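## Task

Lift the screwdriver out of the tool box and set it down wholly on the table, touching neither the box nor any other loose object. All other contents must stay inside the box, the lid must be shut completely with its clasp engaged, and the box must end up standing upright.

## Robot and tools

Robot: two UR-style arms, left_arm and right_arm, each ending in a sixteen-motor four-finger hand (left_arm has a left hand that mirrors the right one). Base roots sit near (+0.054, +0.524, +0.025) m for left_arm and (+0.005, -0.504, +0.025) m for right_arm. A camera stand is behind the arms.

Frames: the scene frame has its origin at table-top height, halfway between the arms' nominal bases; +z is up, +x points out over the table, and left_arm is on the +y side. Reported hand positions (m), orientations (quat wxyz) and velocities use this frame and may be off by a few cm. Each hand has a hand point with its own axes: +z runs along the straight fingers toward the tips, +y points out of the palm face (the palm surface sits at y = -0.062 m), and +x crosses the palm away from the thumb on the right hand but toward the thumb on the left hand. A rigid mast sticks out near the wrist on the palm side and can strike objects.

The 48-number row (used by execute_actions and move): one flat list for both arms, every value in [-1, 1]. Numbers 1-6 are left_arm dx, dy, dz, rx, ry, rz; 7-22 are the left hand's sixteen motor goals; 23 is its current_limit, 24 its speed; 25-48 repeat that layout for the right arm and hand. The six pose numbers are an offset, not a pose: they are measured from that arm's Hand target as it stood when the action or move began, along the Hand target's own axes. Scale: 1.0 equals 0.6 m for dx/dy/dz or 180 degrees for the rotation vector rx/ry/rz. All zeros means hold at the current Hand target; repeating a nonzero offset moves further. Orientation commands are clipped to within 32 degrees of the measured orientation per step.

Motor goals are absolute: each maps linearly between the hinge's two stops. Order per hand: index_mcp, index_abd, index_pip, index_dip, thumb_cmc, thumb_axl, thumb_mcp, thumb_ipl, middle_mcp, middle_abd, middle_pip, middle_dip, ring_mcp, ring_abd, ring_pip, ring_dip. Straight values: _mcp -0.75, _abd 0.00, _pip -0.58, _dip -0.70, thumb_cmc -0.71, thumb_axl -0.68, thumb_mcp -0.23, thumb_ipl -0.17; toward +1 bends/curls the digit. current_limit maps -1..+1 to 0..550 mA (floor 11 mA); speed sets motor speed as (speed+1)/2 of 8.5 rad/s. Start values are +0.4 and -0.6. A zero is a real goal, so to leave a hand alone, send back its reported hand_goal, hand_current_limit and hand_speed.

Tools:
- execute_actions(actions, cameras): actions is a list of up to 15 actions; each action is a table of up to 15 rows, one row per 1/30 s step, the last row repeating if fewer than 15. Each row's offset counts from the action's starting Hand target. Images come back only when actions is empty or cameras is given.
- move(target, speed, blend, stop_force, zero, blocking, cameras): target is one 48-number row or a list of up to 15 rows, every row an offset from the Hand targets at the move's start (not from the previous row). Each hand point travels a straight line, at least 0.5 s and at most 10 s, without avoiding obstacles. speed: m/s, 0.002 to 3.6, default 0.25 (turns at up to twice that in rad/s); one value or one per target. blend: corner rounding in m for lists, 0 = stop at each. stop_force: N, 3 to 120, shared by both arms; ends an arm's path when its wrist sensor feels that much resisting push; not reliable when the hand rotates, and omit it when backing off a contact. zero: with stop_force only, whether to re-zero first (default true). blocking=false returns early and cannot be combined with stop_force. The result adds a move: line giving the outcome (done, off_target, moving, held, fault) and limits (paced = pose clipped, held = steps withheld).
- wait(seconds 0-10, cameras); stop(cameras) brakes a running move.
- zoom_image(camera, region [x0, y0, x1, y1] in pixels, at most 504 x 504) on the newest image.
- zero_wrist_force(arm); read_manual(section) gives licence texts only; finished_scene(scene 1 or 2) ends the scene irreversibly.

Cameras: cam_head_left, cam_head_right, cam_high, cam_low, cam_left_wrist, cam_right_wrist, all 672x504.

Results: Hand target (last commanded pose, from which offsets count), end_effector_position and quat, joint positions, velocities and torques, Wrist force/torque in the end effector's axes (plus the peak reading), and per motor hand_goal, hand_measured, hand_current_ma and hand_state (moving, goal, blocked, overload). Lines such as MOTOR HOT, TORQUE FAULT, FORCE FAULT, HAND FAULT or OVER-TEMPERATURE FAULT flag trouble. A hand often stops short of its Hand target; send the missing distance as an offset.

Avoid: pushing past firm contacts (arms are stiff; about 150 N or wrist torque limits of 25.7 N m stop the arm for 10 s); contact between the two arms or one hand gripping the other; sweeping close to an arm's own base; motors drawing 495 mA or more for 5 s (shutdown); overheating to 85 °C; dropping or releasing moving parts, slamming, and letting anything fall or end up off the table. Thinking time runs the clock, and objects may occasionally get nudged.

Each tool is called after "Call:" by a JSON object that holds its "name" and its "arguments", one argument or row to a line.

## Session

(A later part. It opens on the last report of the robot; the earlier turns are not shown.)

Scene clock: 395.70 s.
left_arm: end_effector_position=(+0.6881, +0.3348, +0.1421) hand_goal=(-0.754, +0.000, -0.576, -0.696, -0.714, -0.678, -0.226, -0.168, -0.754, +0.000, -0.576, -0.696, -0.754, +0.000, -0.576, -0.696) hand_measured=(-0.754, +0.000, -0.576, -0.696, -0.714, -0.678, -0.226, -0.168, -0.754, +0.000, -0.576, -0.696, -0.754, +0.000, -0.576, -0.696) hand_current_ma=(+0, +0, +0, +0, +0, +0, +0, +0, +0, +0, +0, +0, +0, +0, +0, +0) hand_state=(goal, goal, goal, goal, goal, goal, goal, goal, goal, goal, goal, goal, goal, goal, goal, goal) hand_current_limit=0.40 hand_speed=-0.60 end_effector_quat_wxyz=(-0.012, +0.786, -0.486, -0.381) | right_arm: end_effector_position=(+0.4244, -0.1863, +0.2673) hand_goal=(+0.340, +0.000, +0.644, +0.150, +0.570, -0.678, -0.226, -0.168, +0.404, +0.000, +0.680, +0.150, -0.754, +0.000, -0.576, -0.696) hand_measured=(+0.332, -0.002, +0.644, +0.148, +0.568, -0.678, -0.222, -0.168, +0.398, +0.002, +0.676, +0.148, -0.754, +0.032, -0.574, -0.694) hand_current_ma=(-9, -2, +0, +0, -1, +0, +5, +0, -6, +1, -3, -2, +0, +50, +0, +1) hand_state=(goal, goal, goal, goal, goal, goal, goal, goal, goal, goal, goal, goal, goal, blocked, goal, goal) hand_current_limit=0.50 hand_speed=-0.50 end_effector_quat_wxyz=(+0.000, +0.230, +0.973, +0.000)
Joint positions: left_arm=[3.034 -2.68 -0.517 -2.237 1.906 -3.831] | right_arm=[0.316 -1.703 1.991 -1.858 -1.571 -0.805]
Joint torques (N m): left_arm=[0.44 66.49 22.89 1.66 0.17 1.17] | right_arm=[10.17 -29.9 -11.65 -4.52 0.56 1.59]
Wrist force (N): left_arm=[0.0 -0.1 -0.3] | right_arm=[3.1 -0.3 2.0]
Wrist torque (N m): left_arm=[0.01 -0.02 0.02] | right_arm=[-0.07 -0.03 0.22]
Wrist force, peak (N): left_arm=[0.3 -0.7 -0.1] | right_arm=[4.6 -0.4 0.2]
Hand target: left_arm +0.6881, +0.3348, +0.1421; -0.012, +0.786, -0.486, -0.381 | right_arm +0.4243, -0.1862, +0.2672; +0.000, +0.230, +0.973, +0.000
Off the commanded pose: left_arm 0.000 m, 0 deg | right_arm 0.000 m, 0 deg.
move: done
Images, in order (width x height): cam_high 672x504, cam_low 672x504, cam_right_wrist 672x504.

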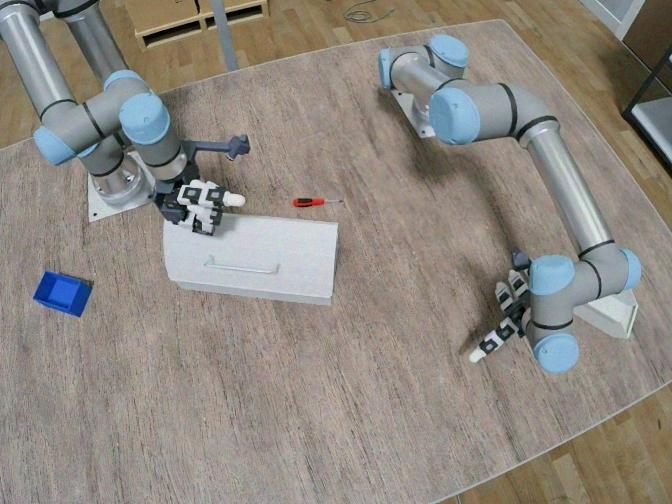

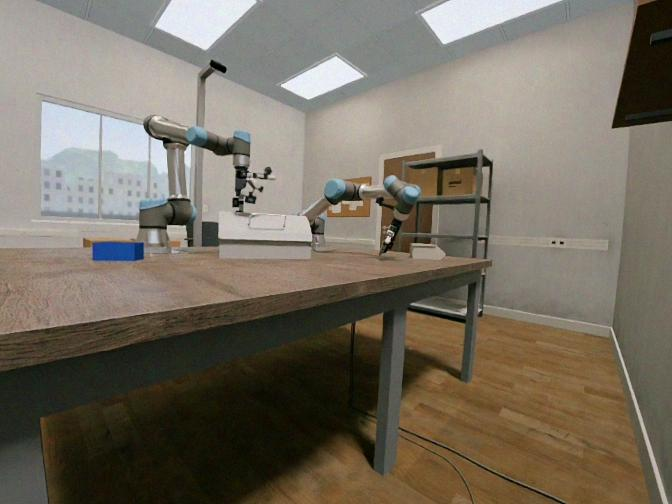

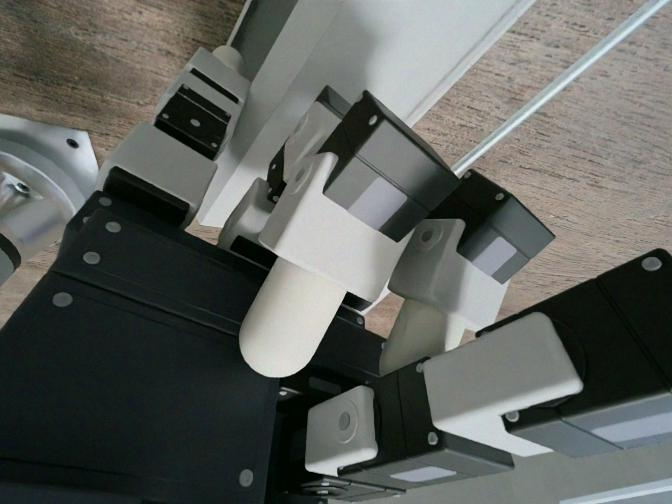

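Call:
{"name": "move", "arguments": {
  "target": [
    [0,0,0,0,0,0,-0.754,0,-0.576,-0.696,-0.714,-0.678,-0.226,-0.168,-0.754,0,-0.576,-0.696,-0.754,0,-0.576,-0.696,0.4,-0.6,0.0225,0,0.035,0,0,0,0.34,0,0.645,0.15,0.57,-0.678,-0.226,-0.168,0.405,0,0.68,0.15,-0.754,0,-0.576,-0.696,0.5,-0.5],
    [0,0,0,0,0,0,-0.754,0,-0.576,-0.696,-0.714,-0.678,-0.226,-0.168,-0.754,0,-0.576,-0.696,-0.754,0,-0.576,-0.696,0.4,-0.6,0.0335,0,0.0617,0,0,0,0.34,0,0.645,0.15,0.57,-0.678,-0.226,-0.168,0.405,0,0.68,0.15,-0.754,0,-0.576,-0.696,0.5,-0.5],
    [0,0,0,0,0,0,-0.754,0,-0.576,-0.696,-0.714,-0.678,-0.226,-0.168,-0.754,0,-0.576,-0.696,-0.754,0,-0.576,-0.696,0.4,-0.6,0.0403,0,0.08,0,0,0,0.34,0,0.645,0.15,0.57,-0.678,-0.226,-0.168,0.405,0,0.68,0.15,-0.754,0,-0.576,-0.696,0.5,-0.5]
  ],
  "speed": 0.05,
  "blend": 0.008,
  "cameras": ["cam_high", "cam_low", "cam_right_wrist"]
}}

Call:
{"name": "zoom_image", "arguments": {
  "camera": "cam_high",
  "region": [90, 170, 360, 340]
}}

Call:
{"name": "zoom_image", "arguments": {
  "camera": "cam_low",
  "region": [200, 150, 340, 280]
}}

Scene clock: 407.27 s.
left_arm: end_effector_position=(+0.6881, +0.3348, +0.1421) hand_goal=(-0.754, +0.000, -0.576, -0.696, -0.714, -0.678, -0.226, -0.168, -0.754, +0.000, -0.576, -0.696, -0.754, +0.000, -0.576, -0.696) hand_measured=(-0.754, +0.000, -0.576, -0.696, -0.714, -0.678, -0.226, -0.168, -0.754, +0.000, -0.576, -0.696, -0.754, +0.000, -0.576, -0.696) hand_current_ma=(+0, +0, +0, +0, +0, +0, +0, +0, +0, +0, +0, +0, +0, +0, +0, +0) hand_state=(goal, goal, goal, goal, goal, goal, goal, goal, goal, goal, goal, goal, goal, goal, goal, goal) hand_current_limit=0.40 hand_speed=-0.60 end_effector_quat_wxyz=(-0.012, +0.786, -0.486, -0.381) | right_arm: end_effector_position=(+0.4027, -0.1754, +0.2193) hand_goal=(+0.340, +0.000, +0.644, +0.150, +0.570, -0.678, -0.226, -0.168, +0.404, +0.000, +0.680, +0.150, -0.754, +0.000, -0.576, -0.696) hand_measured=(+0.332, -0.002, +0.644, +0.148, +0.568, -0.678, -0.222, -0.168, +0.398, +0.002, +0.676, +0.148, -0.756, +0.046, -0.576, -0.694) hand_current_ma=(-9, -2, +0, +0, -1, +0, +5, +0, -6, +1, -3, -2, -1, +81, +0, +1) hand_state=(goal, goal, goal, goal, goal, goal, goal, goal, goal, goal, goal, goal, goal, blocked, goal, goal) hand_current_limit=0.50 hand_speed=-0.50 end_effector_quat_wxyz=(+0.000, +0.230, +0.973, +0.000)
Joint positions: left_arm=[3.034 -2.68 -0.517 -2.237 1.906 -3.831] | right_arm=[0.357 -1.688 2.109 -1.99 -1.571 -0.764]
Joint torques (N m): left_arm=[0.72 66.57 23.48 1.66 0.44 1.26] | right_arm=[9.45 -4.52 -11.43 -5.13 1.04 1.67]
Wrist force (N): left_arm=[0.1 -0.2 -0.2] | right_arm=[4.6 -0.4 3.1]
Wrist torque (N m): left_arm=[-0.01 -0.02 0.02] | right_arm=[-0.14 0.01 0.31]
Wrist force, peak (N): left_arm=[0.3 -0.6 -0.1] | right_arm=[4.6 -0.1 3.4]
Hand target: left_arm +0.6881, +0.3348, +0.1421; -0.012, +0.786, -0.486, -0.381 | right_arm +0.4027, -0.1754, +0.2192; +0.000, +0.230, +0.973, +0.000
Off the commanded pose: left_arm 0.000 m, 0 deg | right_arm 0.000 m, 0 deg.
move: done; blend cut to 0.0059 m at target 2
Images, in order (width x height): cam_high 672x504, cam_low 672x504, cam_right_wrist 672x504.

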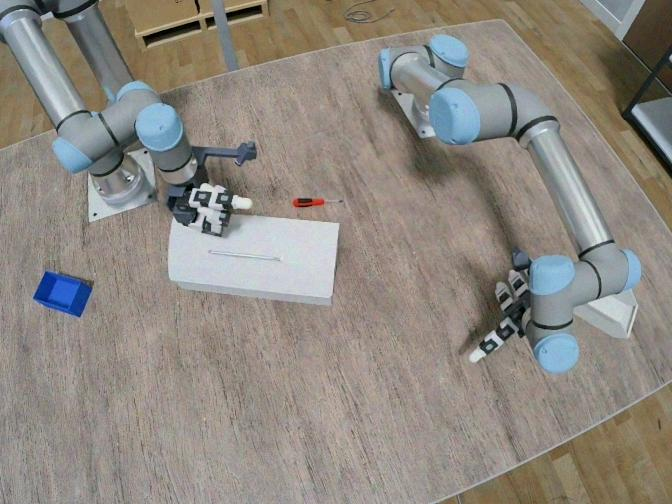

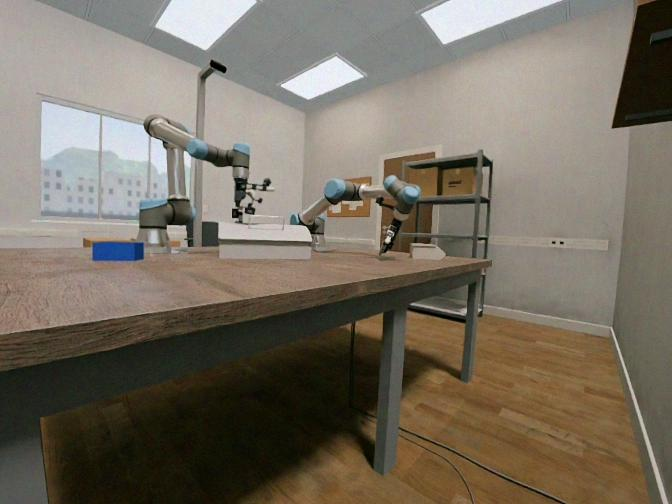

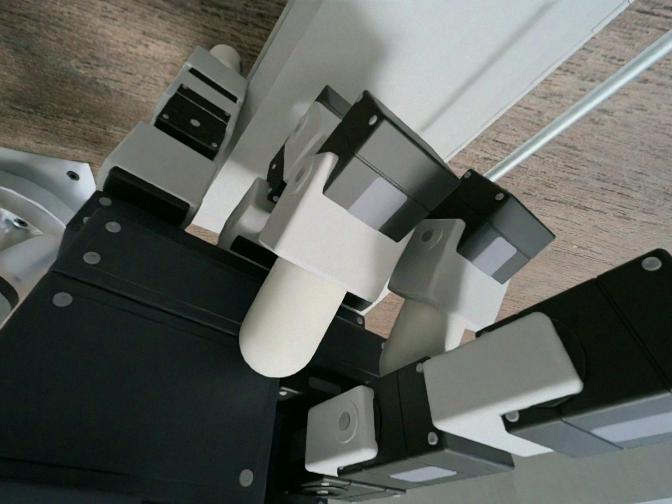

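Scaled by 1.867.

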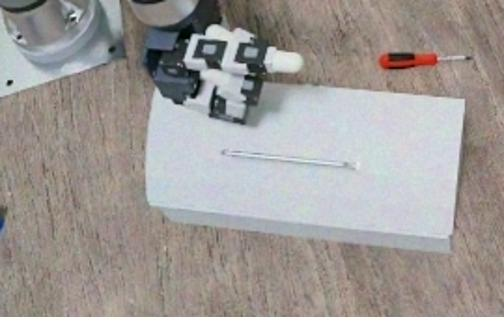

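Scaled by 3.600.

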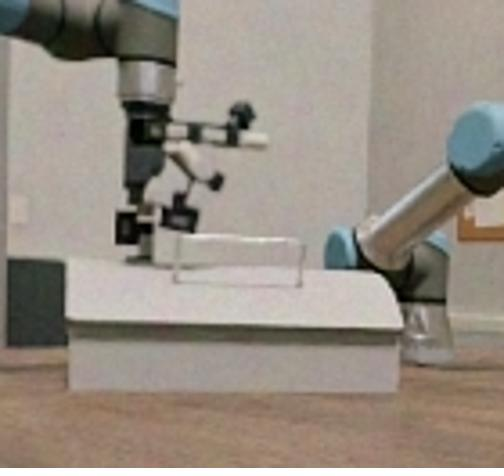

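Call:
{"name": "move", "arguments": {
  "target": [
    [0,0,0,0,0,0,-0.754,0,-0.576,-0.696,-0.714,-0.678,-0.226,-0.168,-0.754,0,-0.576,-0.696,-0.754,0,-0.576,-0.696,0.4,-0.6,0.008,0,0.0133,0,0,0,0.34,0,0.645,0.15,0.57,-0.678,-0.226,-0.168,0.405,0,0.68,0.15,-0.754,0,-0.576,-0.696,0.5,-0.5],
    [0,0,0,0,0,0,-0.754,0,-0.576,-0.696,-0.714,-0.678,-0.226,-0.168,-0.754,0,-0.576,-0.696,-0.754,0,-0.576,-0.696,0.4,-0.6,0.06,0,0.0133,0,0,0,0.34,0,0.645,0.15,0.57,-0.678,-0.226,-0.168,0.405,0,0.68,0.15,-0.754,0,-0.576,-0.696,0.5,-0.5]
  ],
  "speed": 0.04,
  "stop_force": 20,
  "cameras": ["cam_high", "cam_low", "cam_right_wrist"]
}}

Call:
{"name": "zoom_image", "arguments": {
  "camera": "cam_high",
  "region": [90, 170, 360, 340]
}}

Call:
{"name": "zoom_image", "arguments": {
  "camera": "cam_low",
  "region": [200, 150, 340, 280]
}}

Scene clock: 415.83 s.
left_arm: end_effector_position=(+0.6881, +0.3348, +0.1421) hand_goal=(-0.754, +0.000, -0.576, -0.696, -0.714, -0.678, -0.226, -0.168, -0.754, +0.000, -0.576, -0.696, -0.754, +0.000, -0.576, -0.696) hand_measured=(-0.754, +0.000, -0.576, -0.696, -0.714, -0.678, -0.226, -0.168, -0.754, +0.000, -0.576, -0.696, -0.754, +0.000, -0.576, -0.696) hand_current_ma=(+0, +0, +0, +0, +0, +0, +0, +0, +0, +0, +0, +0, +0, +0, +0, +0) hand_state=(goal, goal, goal, goal, goal, goal, goal, goal, goal, goal, goal, goal, goal, goal, goal, goal) hand_current_limit=0.40 hand_speed=-0.60 end_effector_quat_wxyz=(-0.012, +0.786, -0.486, -0.381) | right_arm: end_effector_position=(+0.3705, -0.1593, +0.2113) hand_goal=(+0.340, +0.000, +0.644, +0.150, +0.570, -0.678, -0.226, -0.168, +0.404, +0.000, +0.680, +0.150, -0.754, +0.000, -0.576, -0.696) hand_measured=(+0.332, -0.002, +0.644, +0.148, +0.568, -0.678, -0.222, -0.168, +0.398, +0.002, +0.676, +0.148, -0.756, +0.004, -0.576, -0.694) hand_current_ma=(-9, -2, +0, +0, -1, +0, +5, +0, -6, +1, -3, -2, -1, +2, +0, +1) hand_state=(goal, goal, goal, goal, goal, goal, goal, goal, goal, goal, goal, goal, goal, goal, goal, goal) hand_current_limit=0.50 hand_speed=-0.50 end_effector_quat_wxyz=(+0.000, +0.230, +0.973, +0.000)
Joint positions: left_arm=[3.034 -2.68 -0.517 -2.237 1.906 -3.831] | right_arm=[0.425 -1.717 2.155 -2.009 -1.571 -0.696]
Joint torques (N m): left_arm=[0.32 66.62 23.3 1.67 0.38 1.37] | right_arm=[11.31 -27.63 -9.26 -1.36 -1.03 1.58]
Wrist force (N): left_arm=[0.2 -0.4 -0.2] | right_arm=[1.5 0.0 0.8]
Wrist torque (N m): left_arm=[-0.04 -0.03 0.02] | right_arm=[0.08 -0.10 0.14]
Wrist force, peak (N): left_arm=[0.6 -0.3 -0.1] | right_arm=[4.8 -0.2 3.2]
Hand target: left_arm +0.6881, +0.3348, +0.1421; -0.012, +0.786, -0.486, -0.381 | right_arm +0.3705, -0.1593, +0.2113; +0.000, +0.230, +0.973, +0.000
Off the commanded pose: left_arm 0.000 m, 0 deg | right_arm 0.000 m, 0 deg.
move: done
Images, in order (width x height): cam_high 672x504, cam_low 672x504, cam_right_wrist 672x504.

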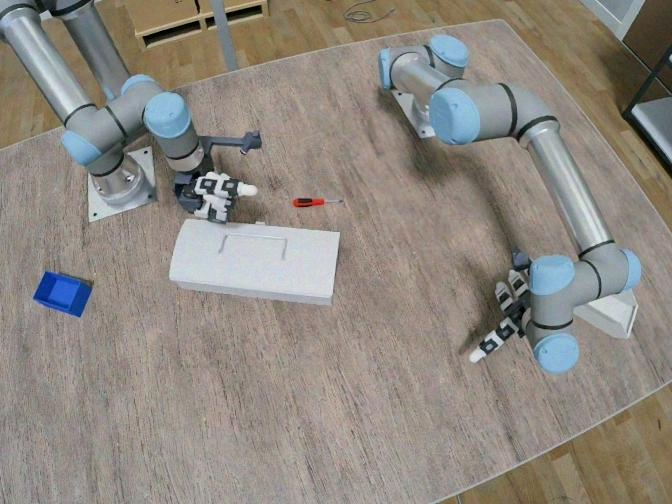

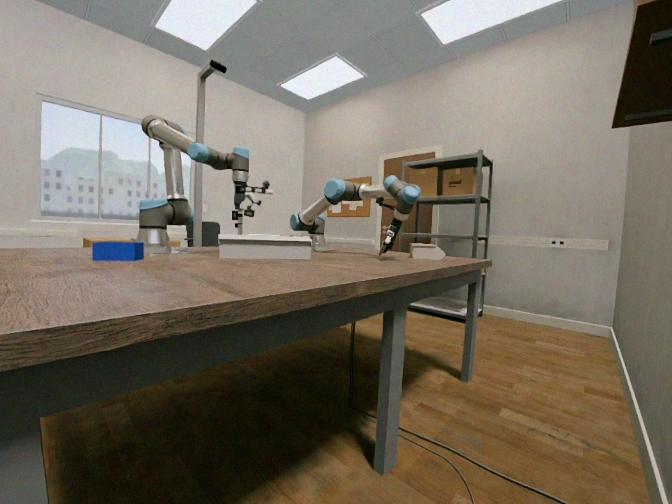

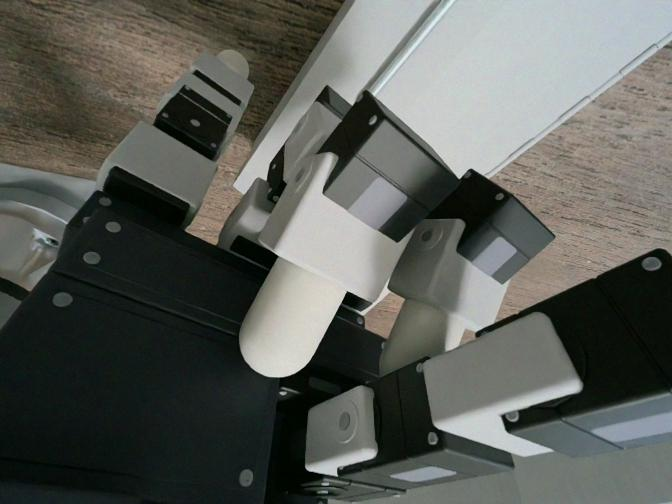

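Scaled by 1.867.

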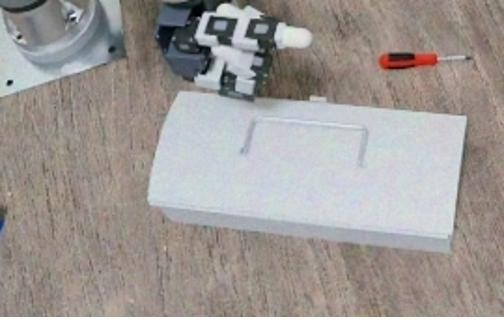

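Scaled by 3.600.

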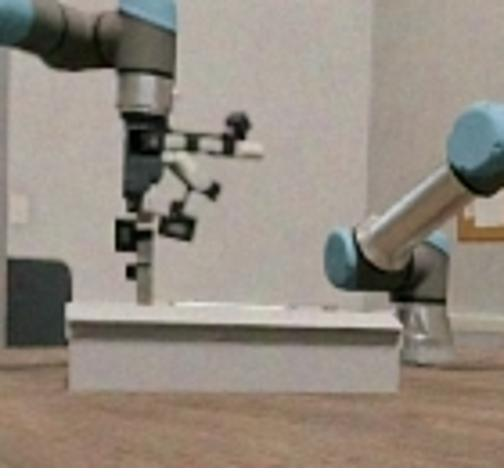

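Call:
{"name": "move", "arguments": {
  "target": [
    [0,0,0,0,0,0,-0.754,0,-0.576,-0.696,-0.714,-0.678,-0.226,-0.168,-0.754,0,-0.576,-0.696,-0.754,0,-0.576,-0.696,0.4,-0.6,0.02,0,-0.13,0,0,0,0.34,0,0.645,0.15,0.57,-0.678,-0.226,-0.168,0.405,0,0.68,0.15,-0.754,0,-0.576,-0.696,0.5,-0.5],
    [0,0,0,0,0,0,-0.754,0,-0.576,-0.696,-0.714,-0.678,-0.226,-0.168,-0.754,0,-0.576,-0.696,-0.754,0,-0.576,-0.696,0.4,-0.6,0.1428,0.0861,-0.1478,0,0,-0.5,-0.754,0,-0.576,-0.696,0.57,-0.678,-0.226,-0.168,-0.754,0,-0.576,-0.696,-0.754,0,-0.576,-0.696,0.5,-0.5]
  ],
  "speed": [0.2, 0.35],
  "blend": 0.02,
  "cameras": ["cam_high", "cam_right_wrist", "cam_head_left"]
}}

Call:
{"name": "zoom_image", "arguments": {
  "camera": "cam_high",
  "region": [130, 170, 370, 320]
}}

Call:
{"name": "zoom_image", "arguments": {
  "camera": "cam_head_left",
  "region": [220, 160, 460, 380]
}}

Scene clock: 438.47 s.
left_arm: end_effector_position=(+0.6881, +0.3348, +0.1421) hand_goal=(-0.754, +0.000, -0.576, -0.696, -0.714, -0.678, -0.226, -0.168, -0.754, +0.000, -0.576, -0.696, -0.754, +0.000, -0.576, -0.696) hand_measured=(-0.754, +0.000, -0.576, -0.696, -0.714, -0.678, -0.226, -0.168, -0.754, +0.000, -0.576, -0.696, -0.754, +0.000, -0.576, -0.696) hand_current_ma=(+0, +0, +0, +0, +0, +0, +0, +0, +0, +0, +0, +0, +0, +0, +0, +0) hand_state=(goal, goal, goal, goal, goal, goal, goal, goal, goal, goal, goal, goal, goal, goal, goal, goal) hand_current_limit=0.40 hand_speed=-0.60 end_effector_quat_wxyz=(-0.012, +0.786, -0.486, -0.381) | right_arm: end_effector_position=(+0.3171, -0.0747, +0.3000) hand_goal=(-0.754, +0.000, -0.576, -0.696, +0.570, -0.678, -0.226, -0.168, -0.754, +0.000, -0.576, -0.696, -0.754, +0.000, -0.576, -0.696) hand_measured=(-0.750, -0.002, -0.572, -0.694, +0.568, -0.678, -0.222, -0.168, -0.750, +0.002, -0.572, -0.694, -0.754, +0.004, -0.576, -0.694) hand_current_ma=(+3, -2, +2, +1, -1, +0, +5, +0, +3, +1, +3, +2, +0, +2, +0, +1) hand_state=(goal, goal, goal, goal, goal, goal, goal, goal, goal, goal, goal, goal, goal, goal, goal, goal) hand_current_limit=0.50 hand_speed=-0.50 end_effector_quat_wxyz=(+0.000, -0.525, +0.851, +0.000)
Joint positions: left_arm=[3.034 -2.68 -0.517 -2.237 1.906 -3.831] | right_arm=[0.536 -1.502 1.711 -1.779 -1.57 -2.156]
Joint torques (N m): left_arm=[0.6 66.35 23.59 1.56 0.31 1.38] | right_arm=[10.77 -12.5 -32.64 -1.32 1.85 -1.58]
Wrist force (N): left_arm=[0.2 -0.3 -0.1] | right_arm=[1.4 0.2 1.3]
Wrist torque (N m): left_arm=[-0.03 -0.03 0.03] | right_arm=[-0.07 -0.14 0.20]
Wrist force, peak (N): left_arm=[0.1 -0.6 0.1] | right_arm=[1.4 -0.3 2.1]
Hand target: left_arm +0.6881, +0.3348, +0.1421; -0.012, +0.786, -0.486, -0.381 | right_arm +0.3171, -0.0747, +0.3000; +0.000, -0.525, +0.851, +0.000
Off the commanded pose: left_arm 0.000 m, 0 deg | right_arm 0.000 m, 0 deg.
move: done
Images, in order (width x height): cam_head_left 672x504, cam_high 672x504, cam_right_wrist 672x504.

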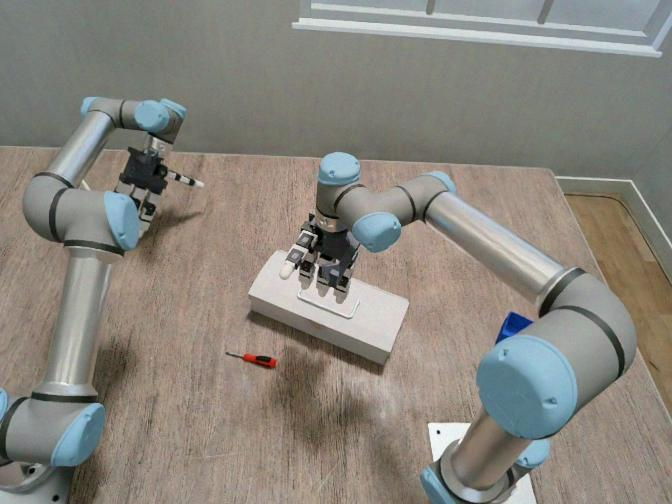

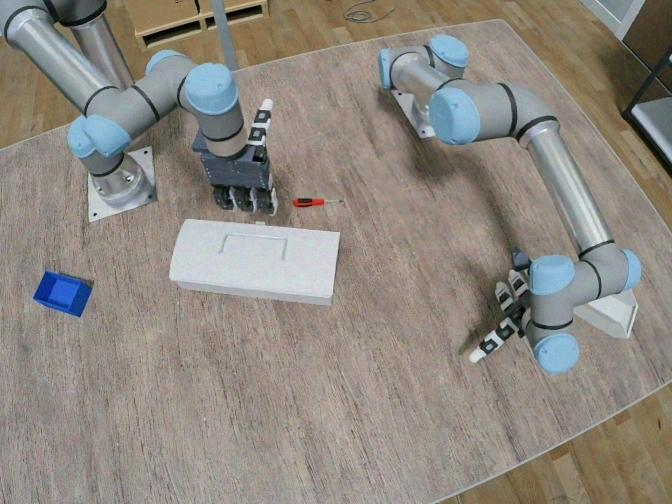

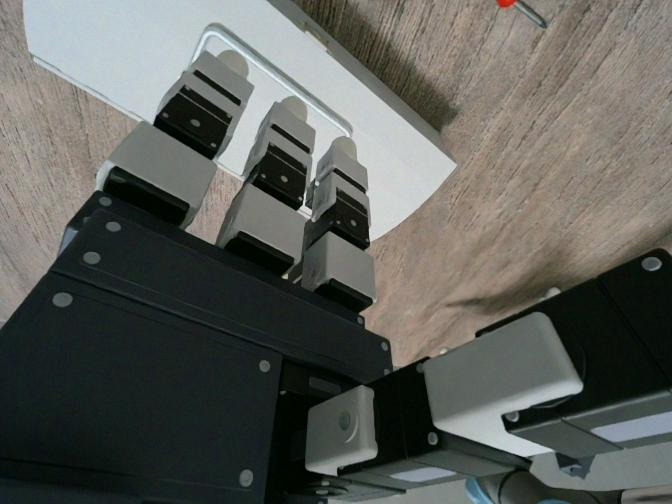

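Scaled by 2.100.

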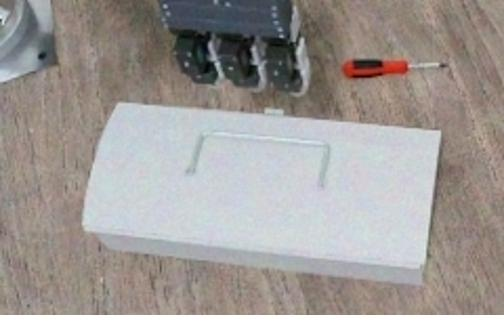

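Scaled by 2.100.

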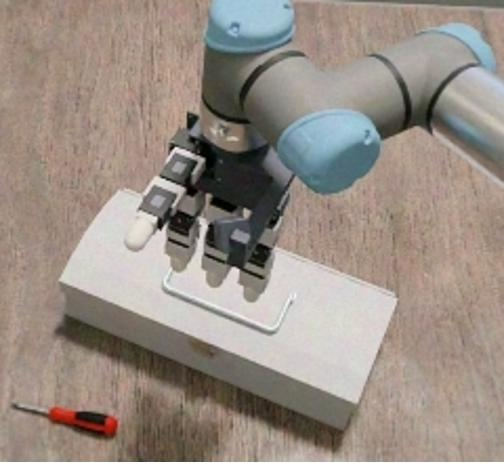

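Call:
{"name": "move", "arguments": {
  "target": [0,0,0,0,0,0,-0.754,0,-0.576,-0.696,-0.714,-0.678,-0.226,-0.168,-0.754,0,-0.576,-0.696,-0.754,0,-0.576,-0.696,0.4,-0.6,0,0,0.108,0,0,0,-0.754,0,-0.576,-0.696,0.57,-0.678,-0.226,-0.168,-0.754,0,-0.576,-0.696,-0.754,0,-0.576,-0.696,0.5,-0.5],
  "speed": 0.12,
  "stop_force": 15
}}

Call:
{"name": "move", "arguments": {
  "target": [0,0,0,0,0,0,-0.754,0,-0.576,-0.696,-0.714,-0.678,-0.226,-0.168,-0.754,0,-0.576,-0.696,-0.754,0,-0.576,-0.696,0.4,-0.6,0,0,0.08,0,0,0,-0.754,0,-0.576,-0.696,0.57,-0.678,-0.226,-0.168,-0.754,0,-0.576,-0.696,-0.754,0,-0.576,-0.696,0.5,-0.5],
  "speed": 0.01,
  "stop_force": 28,
  "cameras": ["cam_high", "cam_low", "cam_right_wrist"]
}}

Call:
{"name": "zoom_image", "arguments": {
  "camera": "cam_high",
  "region": [130, 170, 370, 320]
}}

Call:
{"name": "zoom_image", "arguments": {
  "camera": "cam_low",
  "region": [200, 150, 340, 280]
}}

Scene clock: 452.70 s.
left_arm: end_effector_position=(+0.6881, +0.3348, +0.1421) hand_goal=(-0.754, +0.000, -0.576, -0.696, -0.714, -0.678, -0.226, -0.168, -0.754, +0.000, -0.576, -0.696, -0.754, +0.000, -0.576, -0.696) hand_measured=(-0.754, +0.000, -0.576, -0.696, -0.714, -0.678, -0.226, -0.168, -0.754, +0.000, -0.576, -0.696, -0.754, +0.000, -0.576, -0.696) hand_current_ma=(+0, +0, +0, +0, +0, +0, +0, +0, +0, +0, +0, +0, +0, +0, +0, +0) hand_state=(goal, goal, goal, goal, goal, goal, goal, goal, goal, goal, goal, goal, goal, goal, goal, goal) hand_current_limit=0.40 hand_speed=-0.60 end_effector_quat_wxyz=(-0.012, +0.786, -0.486, -0.381) | right_arm: end_effector_position=(+0.3170, -0.0747, +0.2352) hand_goal=(-0.754, +0.000, -0.576, -0.696, +0.570, -0.678, -0.226, -0.168, -0.754, +0.000, -0.576, -0.696, -0.754, +0.000, -0.576, -0.696) hand_measured=(-0.750, -0.002, -0.572, -0.694, +0.568, -0.678, -0.222, -0.168, -0.750, +0.002, -0.572, -0.694, -0.754, +0.004, -0.576, -0.694) hand_current_ma=(+3, -2, +2, +1, -1, +0, +5, +0, +3, +1, +3, +2, +0, +2, +0, +1) hand_state=(goal, goal, goal, goal, goal, goal, goal, goal, goal, goal, goal, goal, goal, goal, goal, goal) hand_current_limit=0.50 hand_speed=-0.50 end_effector_quat_wxyz=(+0.000, -0.525, +0.851, +0.000)
Joint positions: left_arm=[3.034 -2.68 -0.517 -2.237 1.906 -3.831] | right_arm=[0.536 -1.457 1.835 -1.947 -1.57 -2.156]
Joint torques (N m): left_arm=[0.48 66.14 23.15 1.79 0.52 1.22] | right_arm=[11.01 -13.95 -9.79 -3.95 1.81 0.99]
Wrist force (N): left_arm=[0.2 -0.3 0.0] | right_arm=[1.4 0.3 1.3]
Wrist torque (N m): left_arm=[-0.05 -0.02 0.03] | right_arm=[-0.09 -0.13 0.23]
Wrist force, peak (N): left_arm=[0.2 -0.5 -0.2] | right_arm=[1.7 0.5 1.9]
Hand target: left_arm +0.6881, +0.3348, +0.1421; -0.012, +0.786, -0.486, -0.381 | right_arm +0.3170, -0.0747, +0.2352; +0.000, -0.525, +0.851, +0.000
Off the commanded pose: left_arm 0.000 m, 0 deg | right_arm 0.000 m, 0 deg.
move: done

Scene clock: 456.53 s.
left_arm: end_effector_position=(+0.6881, +0.3348, +0.1421) hand_goal=(-0.754, +0.000, -0.576, -0.696, -0.714, -0.678, -0.226, -0.168, -0.754, +0.000, -0.576, -0.696, -0.754, +0.000, -0.576, -0.696) hand_measured=(-0.754, +0.000, -0.576, -0.696, -0.714, -0.678, -0.226, -0.168, -0.754, +0.000, -0.576, -0.696, -0.754, +0.000, -0.576, -0.696) hand_current_ma=(+0, +0, +0, +0, +0, +0, +0, +0, +0, +0, +0, +0, +0, +0, +0, +0) hand_state=(goal, goal, goal, goal, goal, goal, goal, goal, goal, goal, goal, goal, goal, goal, goal, goal) hand_current_limit=0.40 hand_speed=-0.60 end_effector_quat_wxyz=(-0.012, +0.786, -0.486, -0.381) | right_arm: end_effector_position=(+0.3171, -0.0747, +0.2103) hand_goal=(-0.754, +0.000, -0.576, -0.696, +0.570, -0.678, -0.226, -0.168, -0.754, +0.000, -0.576, -0.696, -0.754, +0.000, -0.576, -0.696) hand_measured=(-0.750, +0.000, -0.574, -0.696, +0.568, -0.678, -0.222, -0.168, -0.750, +0.006, -0.572, -0.694, -0.754, +0.006, -0.576, -0.696) hand_current_ma=(+4, +0, +1, +0, -1, +0, +5, +0, +3, +4, +3, +1, +0, +5, +0, +0) hand_state=(goal, goal, goal, goal, goal, goal, goal, goal, goal, goal, goal, goal, goal, goal, goal, goal) hand_current_limit=0.50 hand_speed=-0.50 end_effector_quat_wxyz=(+0.000, -0.525, +0.851, +0.000)
Joint positions: left_arm=[3.034 -2.68 -0.517 -2.237 1.906 -3.831] | right_arm=[0.536 -1.433 1.876 -2.013 -1.57 -2.156]
Joint torques (N m): left_arm=[0.39 66.55 23.61 1.69 0.29 1.29] | right_arm=[10.32 -26.37 -20.7 0.9 0.22 1.06]
Wrist force (N): left_arm=[0.1 -0.1 -0.1] | right_arm=[1.6 0.6 -26.2]
Wrist torque (N m): left_arm=[-0.01 -0.02 0.02] | right_arm=[1.97 0.24 0.25]
Wrist force, peak (N): left_arm=[0.3 -0.6 -0.1] | right_arm=[1.4 0.3 -37.4]
Hand target: left_arm +0.6881, +0.3348, +0.1421; -0.012, +0.786, -0.486, -0.381 | right_arm +0.3171, -0.0747, +0.2103; +0.000, -0.525, +0.851, +0.000 (not the last commanded pose)
Off the commanded pose: left_arm 0.000 m, 0 deg | right_arm 0.023 m, 0 deg.
move: contact (right_arm)
Images, in order (width x height): cam_high 672x504, cam_low 672x504, cam_right_wrist 672x504.

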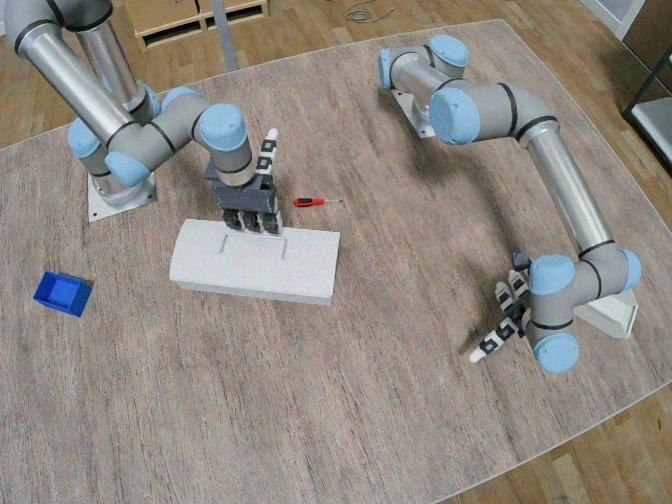

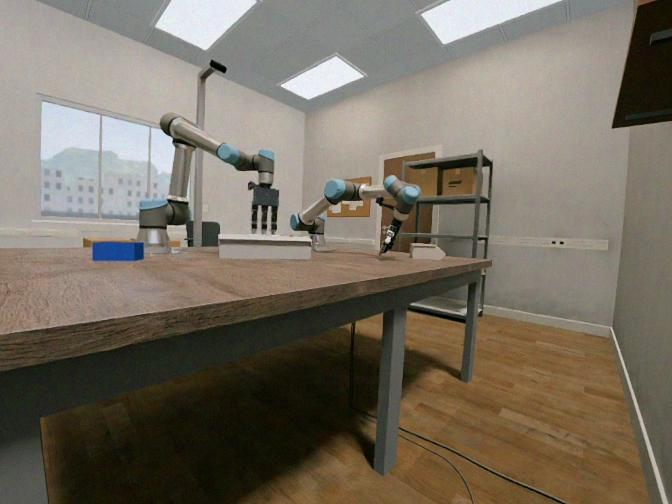

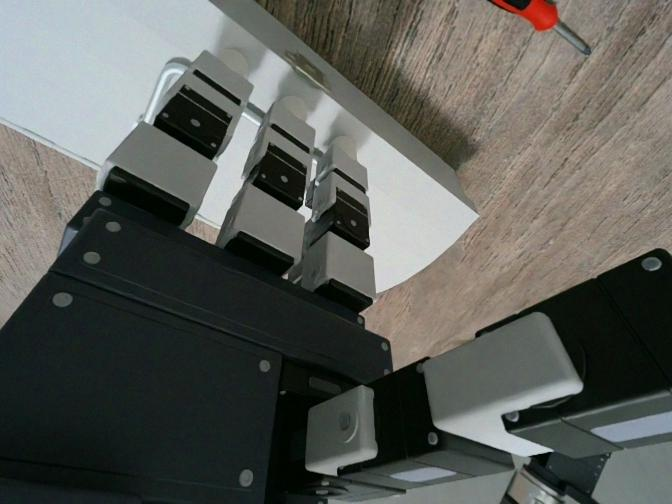

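Scaled by 2.100.

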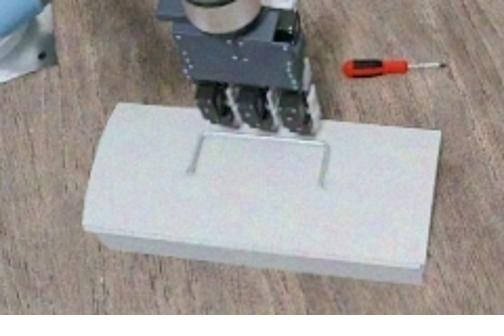

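Scaled by 3.600.

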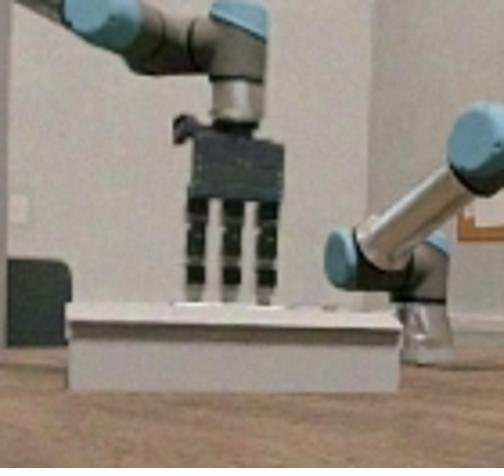

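Call:
{"name": "move", "arguments": {
  "target": [0,0,0,0,0,0,-0.754,0,-0.576,-0.696,-0.714,-0.678,-0.226,-0.168,-0.754,0,-0.576,-0.696,-0.754,0,-0.576,-0.696,0.4,-0.6,0,0,0.02,0,0,0,-0.754,0,-0.576,-0.696,0.57,-0.678,-0.226,-0.168,-0.754,0,-0.576,-0.696,-0.754,0,-0.576,-0.696,0.5,-0.5],
  "speed": 0.006,
  "stop_force": 50,
  "zero": false
}}

Call:
{"name": "move", "arguments": {
  "target": [0,0,0,0,0,0,-0.754,0,-0.576,-0.696,-0.714,-0.678,-0.226,-0.168,-0.754,0,-0.576,-0.696,-0.754,0,-0.576,-0.696,0.4,-0.6,0,0,-0.1,0,0,0,-0.754,0,-0.576,-0.696,0.57,-0.678,-0.226,-0.168,-0.754,0,-0.576,-0.696,-0.754,0,-0.576,-0.696,0.5,-0.5],
  "speed": 0.1,
  "cameras": ["cam_high", "cam_low", "cam_right_wrist", "cam_head_left"]
}}

Call:
{"name": "zoom_image", "arguments": {
  "camera": "cam_high",
  "region": [130, 170, 370, 320]
}}

Call:
{"name": "zoom_image", "arguments": {
  "camera": "cam_low",
  "region": [200, 200, 340, 280]
}}

Call:
{"name": "zoom_image", "arguments": {
  "camera": "cam_head_left",
  "region": [240, 230, 420, 380]
}}

Call:
{"name": "zoom_image", "arguments": {
  "camera": "cam_right_wrist",
  "region": [180, 0, 480, 200]
}}

Scene clock: 464.47 s.
left_arm: end_effector_position=(+0.6881, +0.3348, +0.1421) hand_goal=(-0.754, +0.000, -0.576, -0.696, -0.714, -0.678, -0.226, -0.168, -0.754, +0.000, -0.576, -0.696, -0.754, +0.000, -0.576, -0.696) hand_measured=(-0.754, +0.000, -0.576, -0.696, -0.714, -0.678, -0.226, -0.168, -0.754, +0.000, -0.576, -0.696, -0.754, +0.000, -0.576, -0.696) hand_current_ma=(+0, +0, +0, +0, +0, +0, +0, +0, +0, +0, +0, +0, +0, +0, +0, +0) hand_state=(goal, goal, goal, goal, goal, goal, goal, goal, goal, goal, goal, goal, goal, goal, goal, goal) hand_current_limit=0.40 hand_speed=-0.60 end_effector_quat_wxyz=(-0.012, +0.786, -0.486, -0.381) | right_arm: end_effector_position=(+0.3172, -0.0746, +0.2096) hand_goal=(-0.754, +0.000, -0.576, -0.696, +0.570, -0.678, -0.226, -0.168, -0.754, +0.000, -0.576, -0.696, -0.754, +0.000, -0.576, -0.696) hand_measured=(-0.748, +0.004, -0.574, -0.698, +0.568, -0.678, -0.222, -0.168, -0.750, +0.008, -0.572, -0.696, -0.752, +0.010, -0.576, -0.698) hand_current_ma=(+6, +2, +1, -1, -1, +0, +5, +0, +4, +7, +3, +0, +1, +8, +0, -1) hand_state=(goal, goal, goal, goal, goal, goal, goal, goal, goal, goal, goal, goal, goal, goal, goal, goal) hand_current_limit=0.50 hand_speed=-0.50 end_effector_quat_wxyz=(+0.000, -0.525, +0.851, +0.000)
Joint positions: left_arm=[3.034 -2.68 -0.517 -2.237 1.906 -3.831] | right_arm=[0.536 -1.432 1.877 -2.016 -1.57 -2.156]
Joint torques (N m): left_arm=[0.7 66.12 23.33 1.6 0.3 1.33] | right_arm=[6.45 -16.49 -11.42 2.87 0.11 0.93]
Wrist force (N): left_arm=[0.1 -0.2 -0.2] | right_arm=[1.9 1.1 -50.4]
Wrist torque (N m): left_arm=[-0.01 -0.03 0.02] | right_arm=[3.86 0.92 0.29]
Wrist force, peak (N): left_arm=[0.3 -0.7 0.3] | right_arm=[1.8 1.2 -57.3]
Hand target: left_arm +0.6881, +0.3348, +0.1421; -0.012, +0.786, -0.486, -0.381 | right_arm +0.3172, -0.0746, +0.2096; +0.000, -0.525, +0.851, +0.000 (not the last commanded pose)
Off the commanded pose: left_arm 0.000 m, 0 deg | right_arm 0.011 m, 0 deg.
move: contact (right_arm)

Scene clock: 465.70 s.
left_arm: end_effector_position=(+0.6881, +0.3348, +0.1421) hand_goal=(-0.754, +0.000, -0.576, -0.696, -0.714, -0.678, -0.226, -0.168, -0.754, +0.000, -0.576, -0.696, -0.754, +0.000, -0.576, -0.696) hand_measured=(-0.754, +0.000, -0.576, -0.696, -0.714, -0.678, -0.226, -0.168, -0.754, +0.000, -0.576, -0.696, -0.754, +0.000, -0.576, -0.696) hand_current_ma=(+0, +0, +0, +0, +0, +0, +0, +0, +0, +0, +0, +0, +0, +0, +0, +0) hand_state=(goal, goal, goal, goal, goal, goal, goal, goal, goal, goal, goal, goal, goal, goal, goal, goal) hand_current_limit=0.40 hand_speed=-0.60 end_effector_quat_wxyz=(-0.012, +0.786, -0.486, -0.381) | right_arm: end_effector_position=(+0.3172, -0.0746, +0.2695) hand_goal=(-0.754, +0.000, -0.576, -0.696, +0.570, -0.678, -0.226, -0.168, -0.754, +0.000, -0.576, -0.696, -0.754, +0.000, -0.576, -0.696) hand_measured=(-0.750, +0.000, -0.574, -0.698, +0.568, -0.678, -0.222, -0.168, -0.750, +0.002, -0.572, -0.696, -0.752, +0.004, -0.576, -0.698) hand_current_ma=(+4, +0, +1, -1, -1, +0, +5, +0, +4, +1, +2, +0, +0, +2, +0, -1) hand_state=(goal, goal, goal, goal, goal, goal, goal, goal, goal, goal, goal, goal, goal, goal, goal, goal) hand_current_limit=0.50 hand_speed=-0.50 end_effector_quat_wxyz=(+0.000, -0.525, +0.851, +0.000)
Joint positions: left_arm=[3.034 -2.68 -0.517 -2.237 1.906 -3.831] | right_arm=[0.536 -1.484 1.772 -1.859 -1.57 -2.156]
Joint torques (N m): left_arm=[0.59 66.65 23.84 1.62 0.27 1.22] | right_arm=[2.03 -37.04 -35.04 -1.41 -1.28 -1.09]
Wrist force (N): left_arm=[0.0 -0.2 0.0] | right_arm=[1.6 -0.1 1.3]
Wrist torque (N m): left_arm=[-0.04 0.00 0.01] | right_arm=[-0.10 -0.15 0.22]
Wrist force, peak (N): left_arm=[0.4 -0.4 0.0] | right_arm=[2.0 1.4 -50.3]
Hand target: left_arm +0.6881, +0.3348, +0.1421; -0.012, +0.786, -0.486, -0.381 | right_arm +0.3172, -0.0746, +0.2696; +0.000, -0.525, +0.851, +0.000
Off the commanded pose: left_arm 0.000 m, 0 deg | right_arm 0.000 m, 0 deg.
move: done
Images, in order (width x height): cam_head_left 672x504, cam_high 672x504, cam_low 672x504, cam_right_wrist 672x504.

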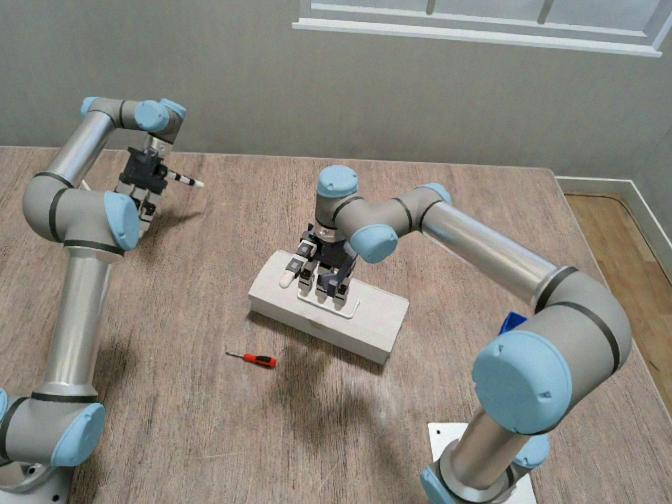

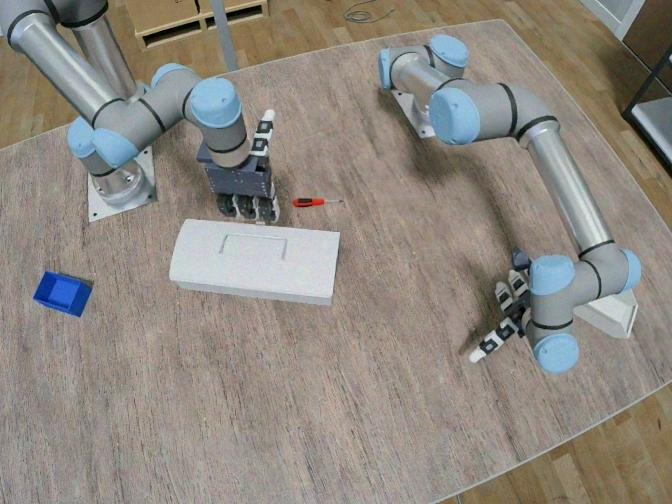

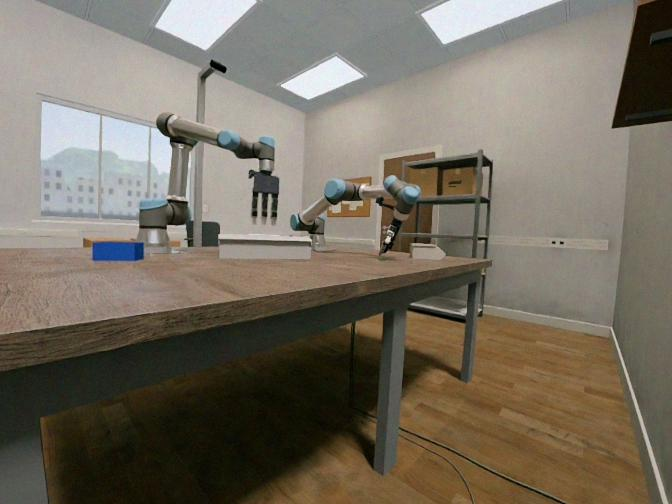

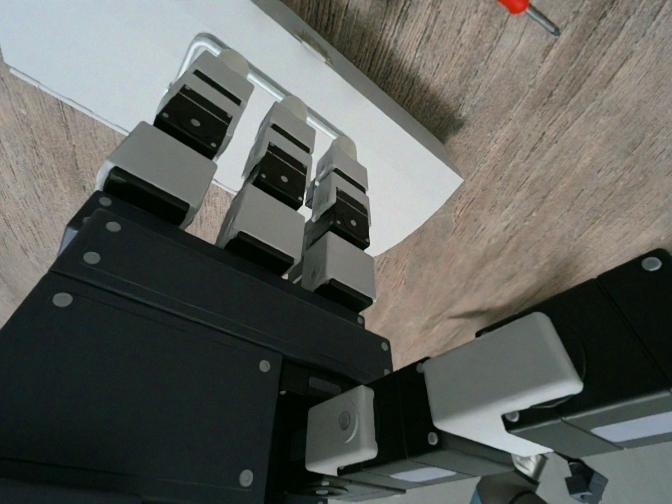

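Scaled by 2.100.

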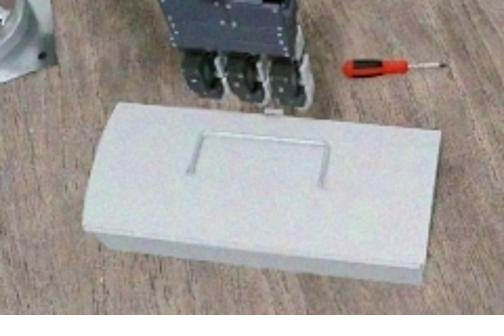

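Scaled by 3.600.

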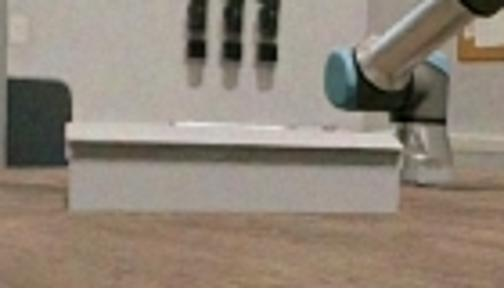

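Scaled by 2.800.

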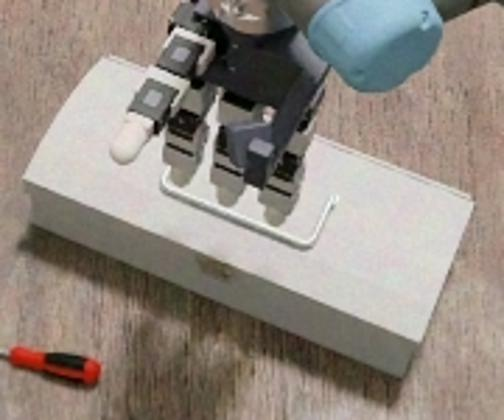

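Scaled by 1.680.

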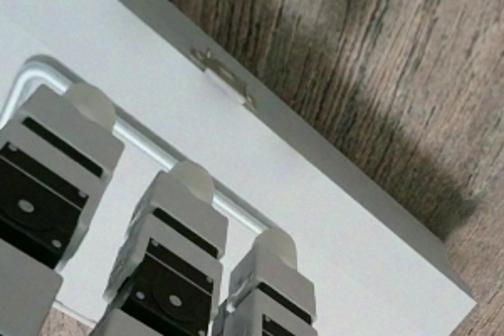

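Call:
{"name": "zoom_image", "arguments": {
  "camera": "cam_head_left",
  "region": [285, 300, 345, 345]
}}

Call:
{"name": "zoom_image", "arguments": {
  "camera": "cam_head_left",
  "region": [340, 300, 420, 370]
}}

Call:
{"name": "zoom_image", "arguments": {
  "camera": "cam_right_wrist",
  "region": [280, 0, 380, 80]
}}

Call:
{"name": "zoom_image", "arguments": {
  "camera": "cam_low",
  "region": [280, 220, 330, 270]
}}

Scaled by 8.400.

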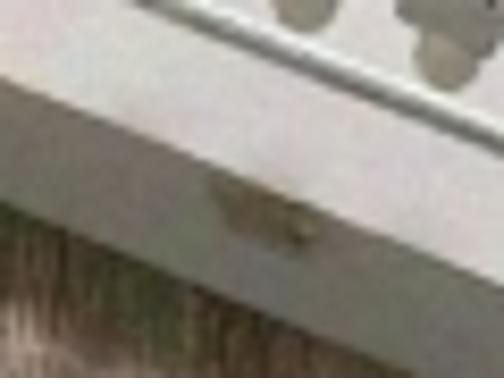

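Scaled by 6.300.

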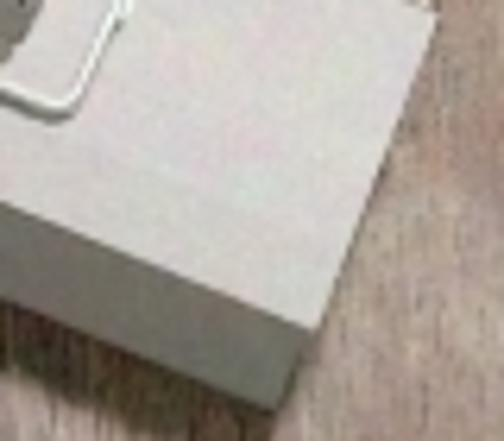

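Scaled by 5.040.

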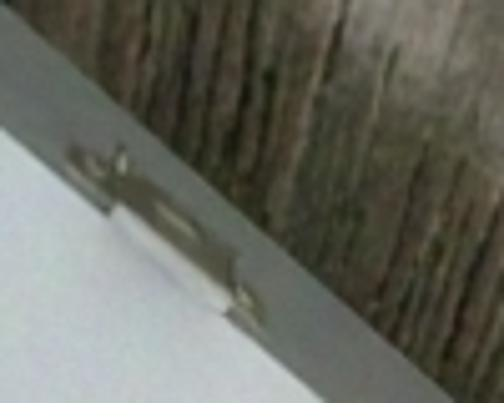

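Scaled by 10.080.

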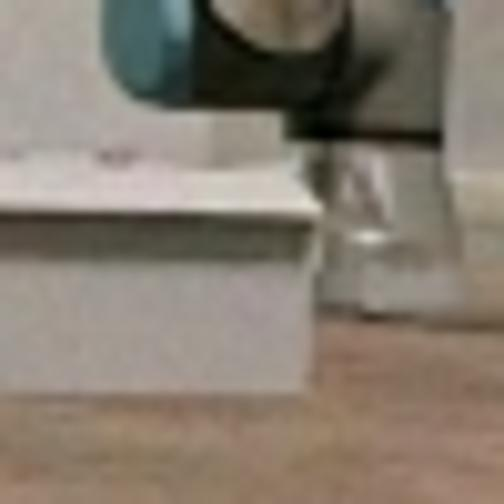

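Call:
{"name": "finished_scene", "arguments": {
  "scene": 2
}}

The scene is finished: the task was done.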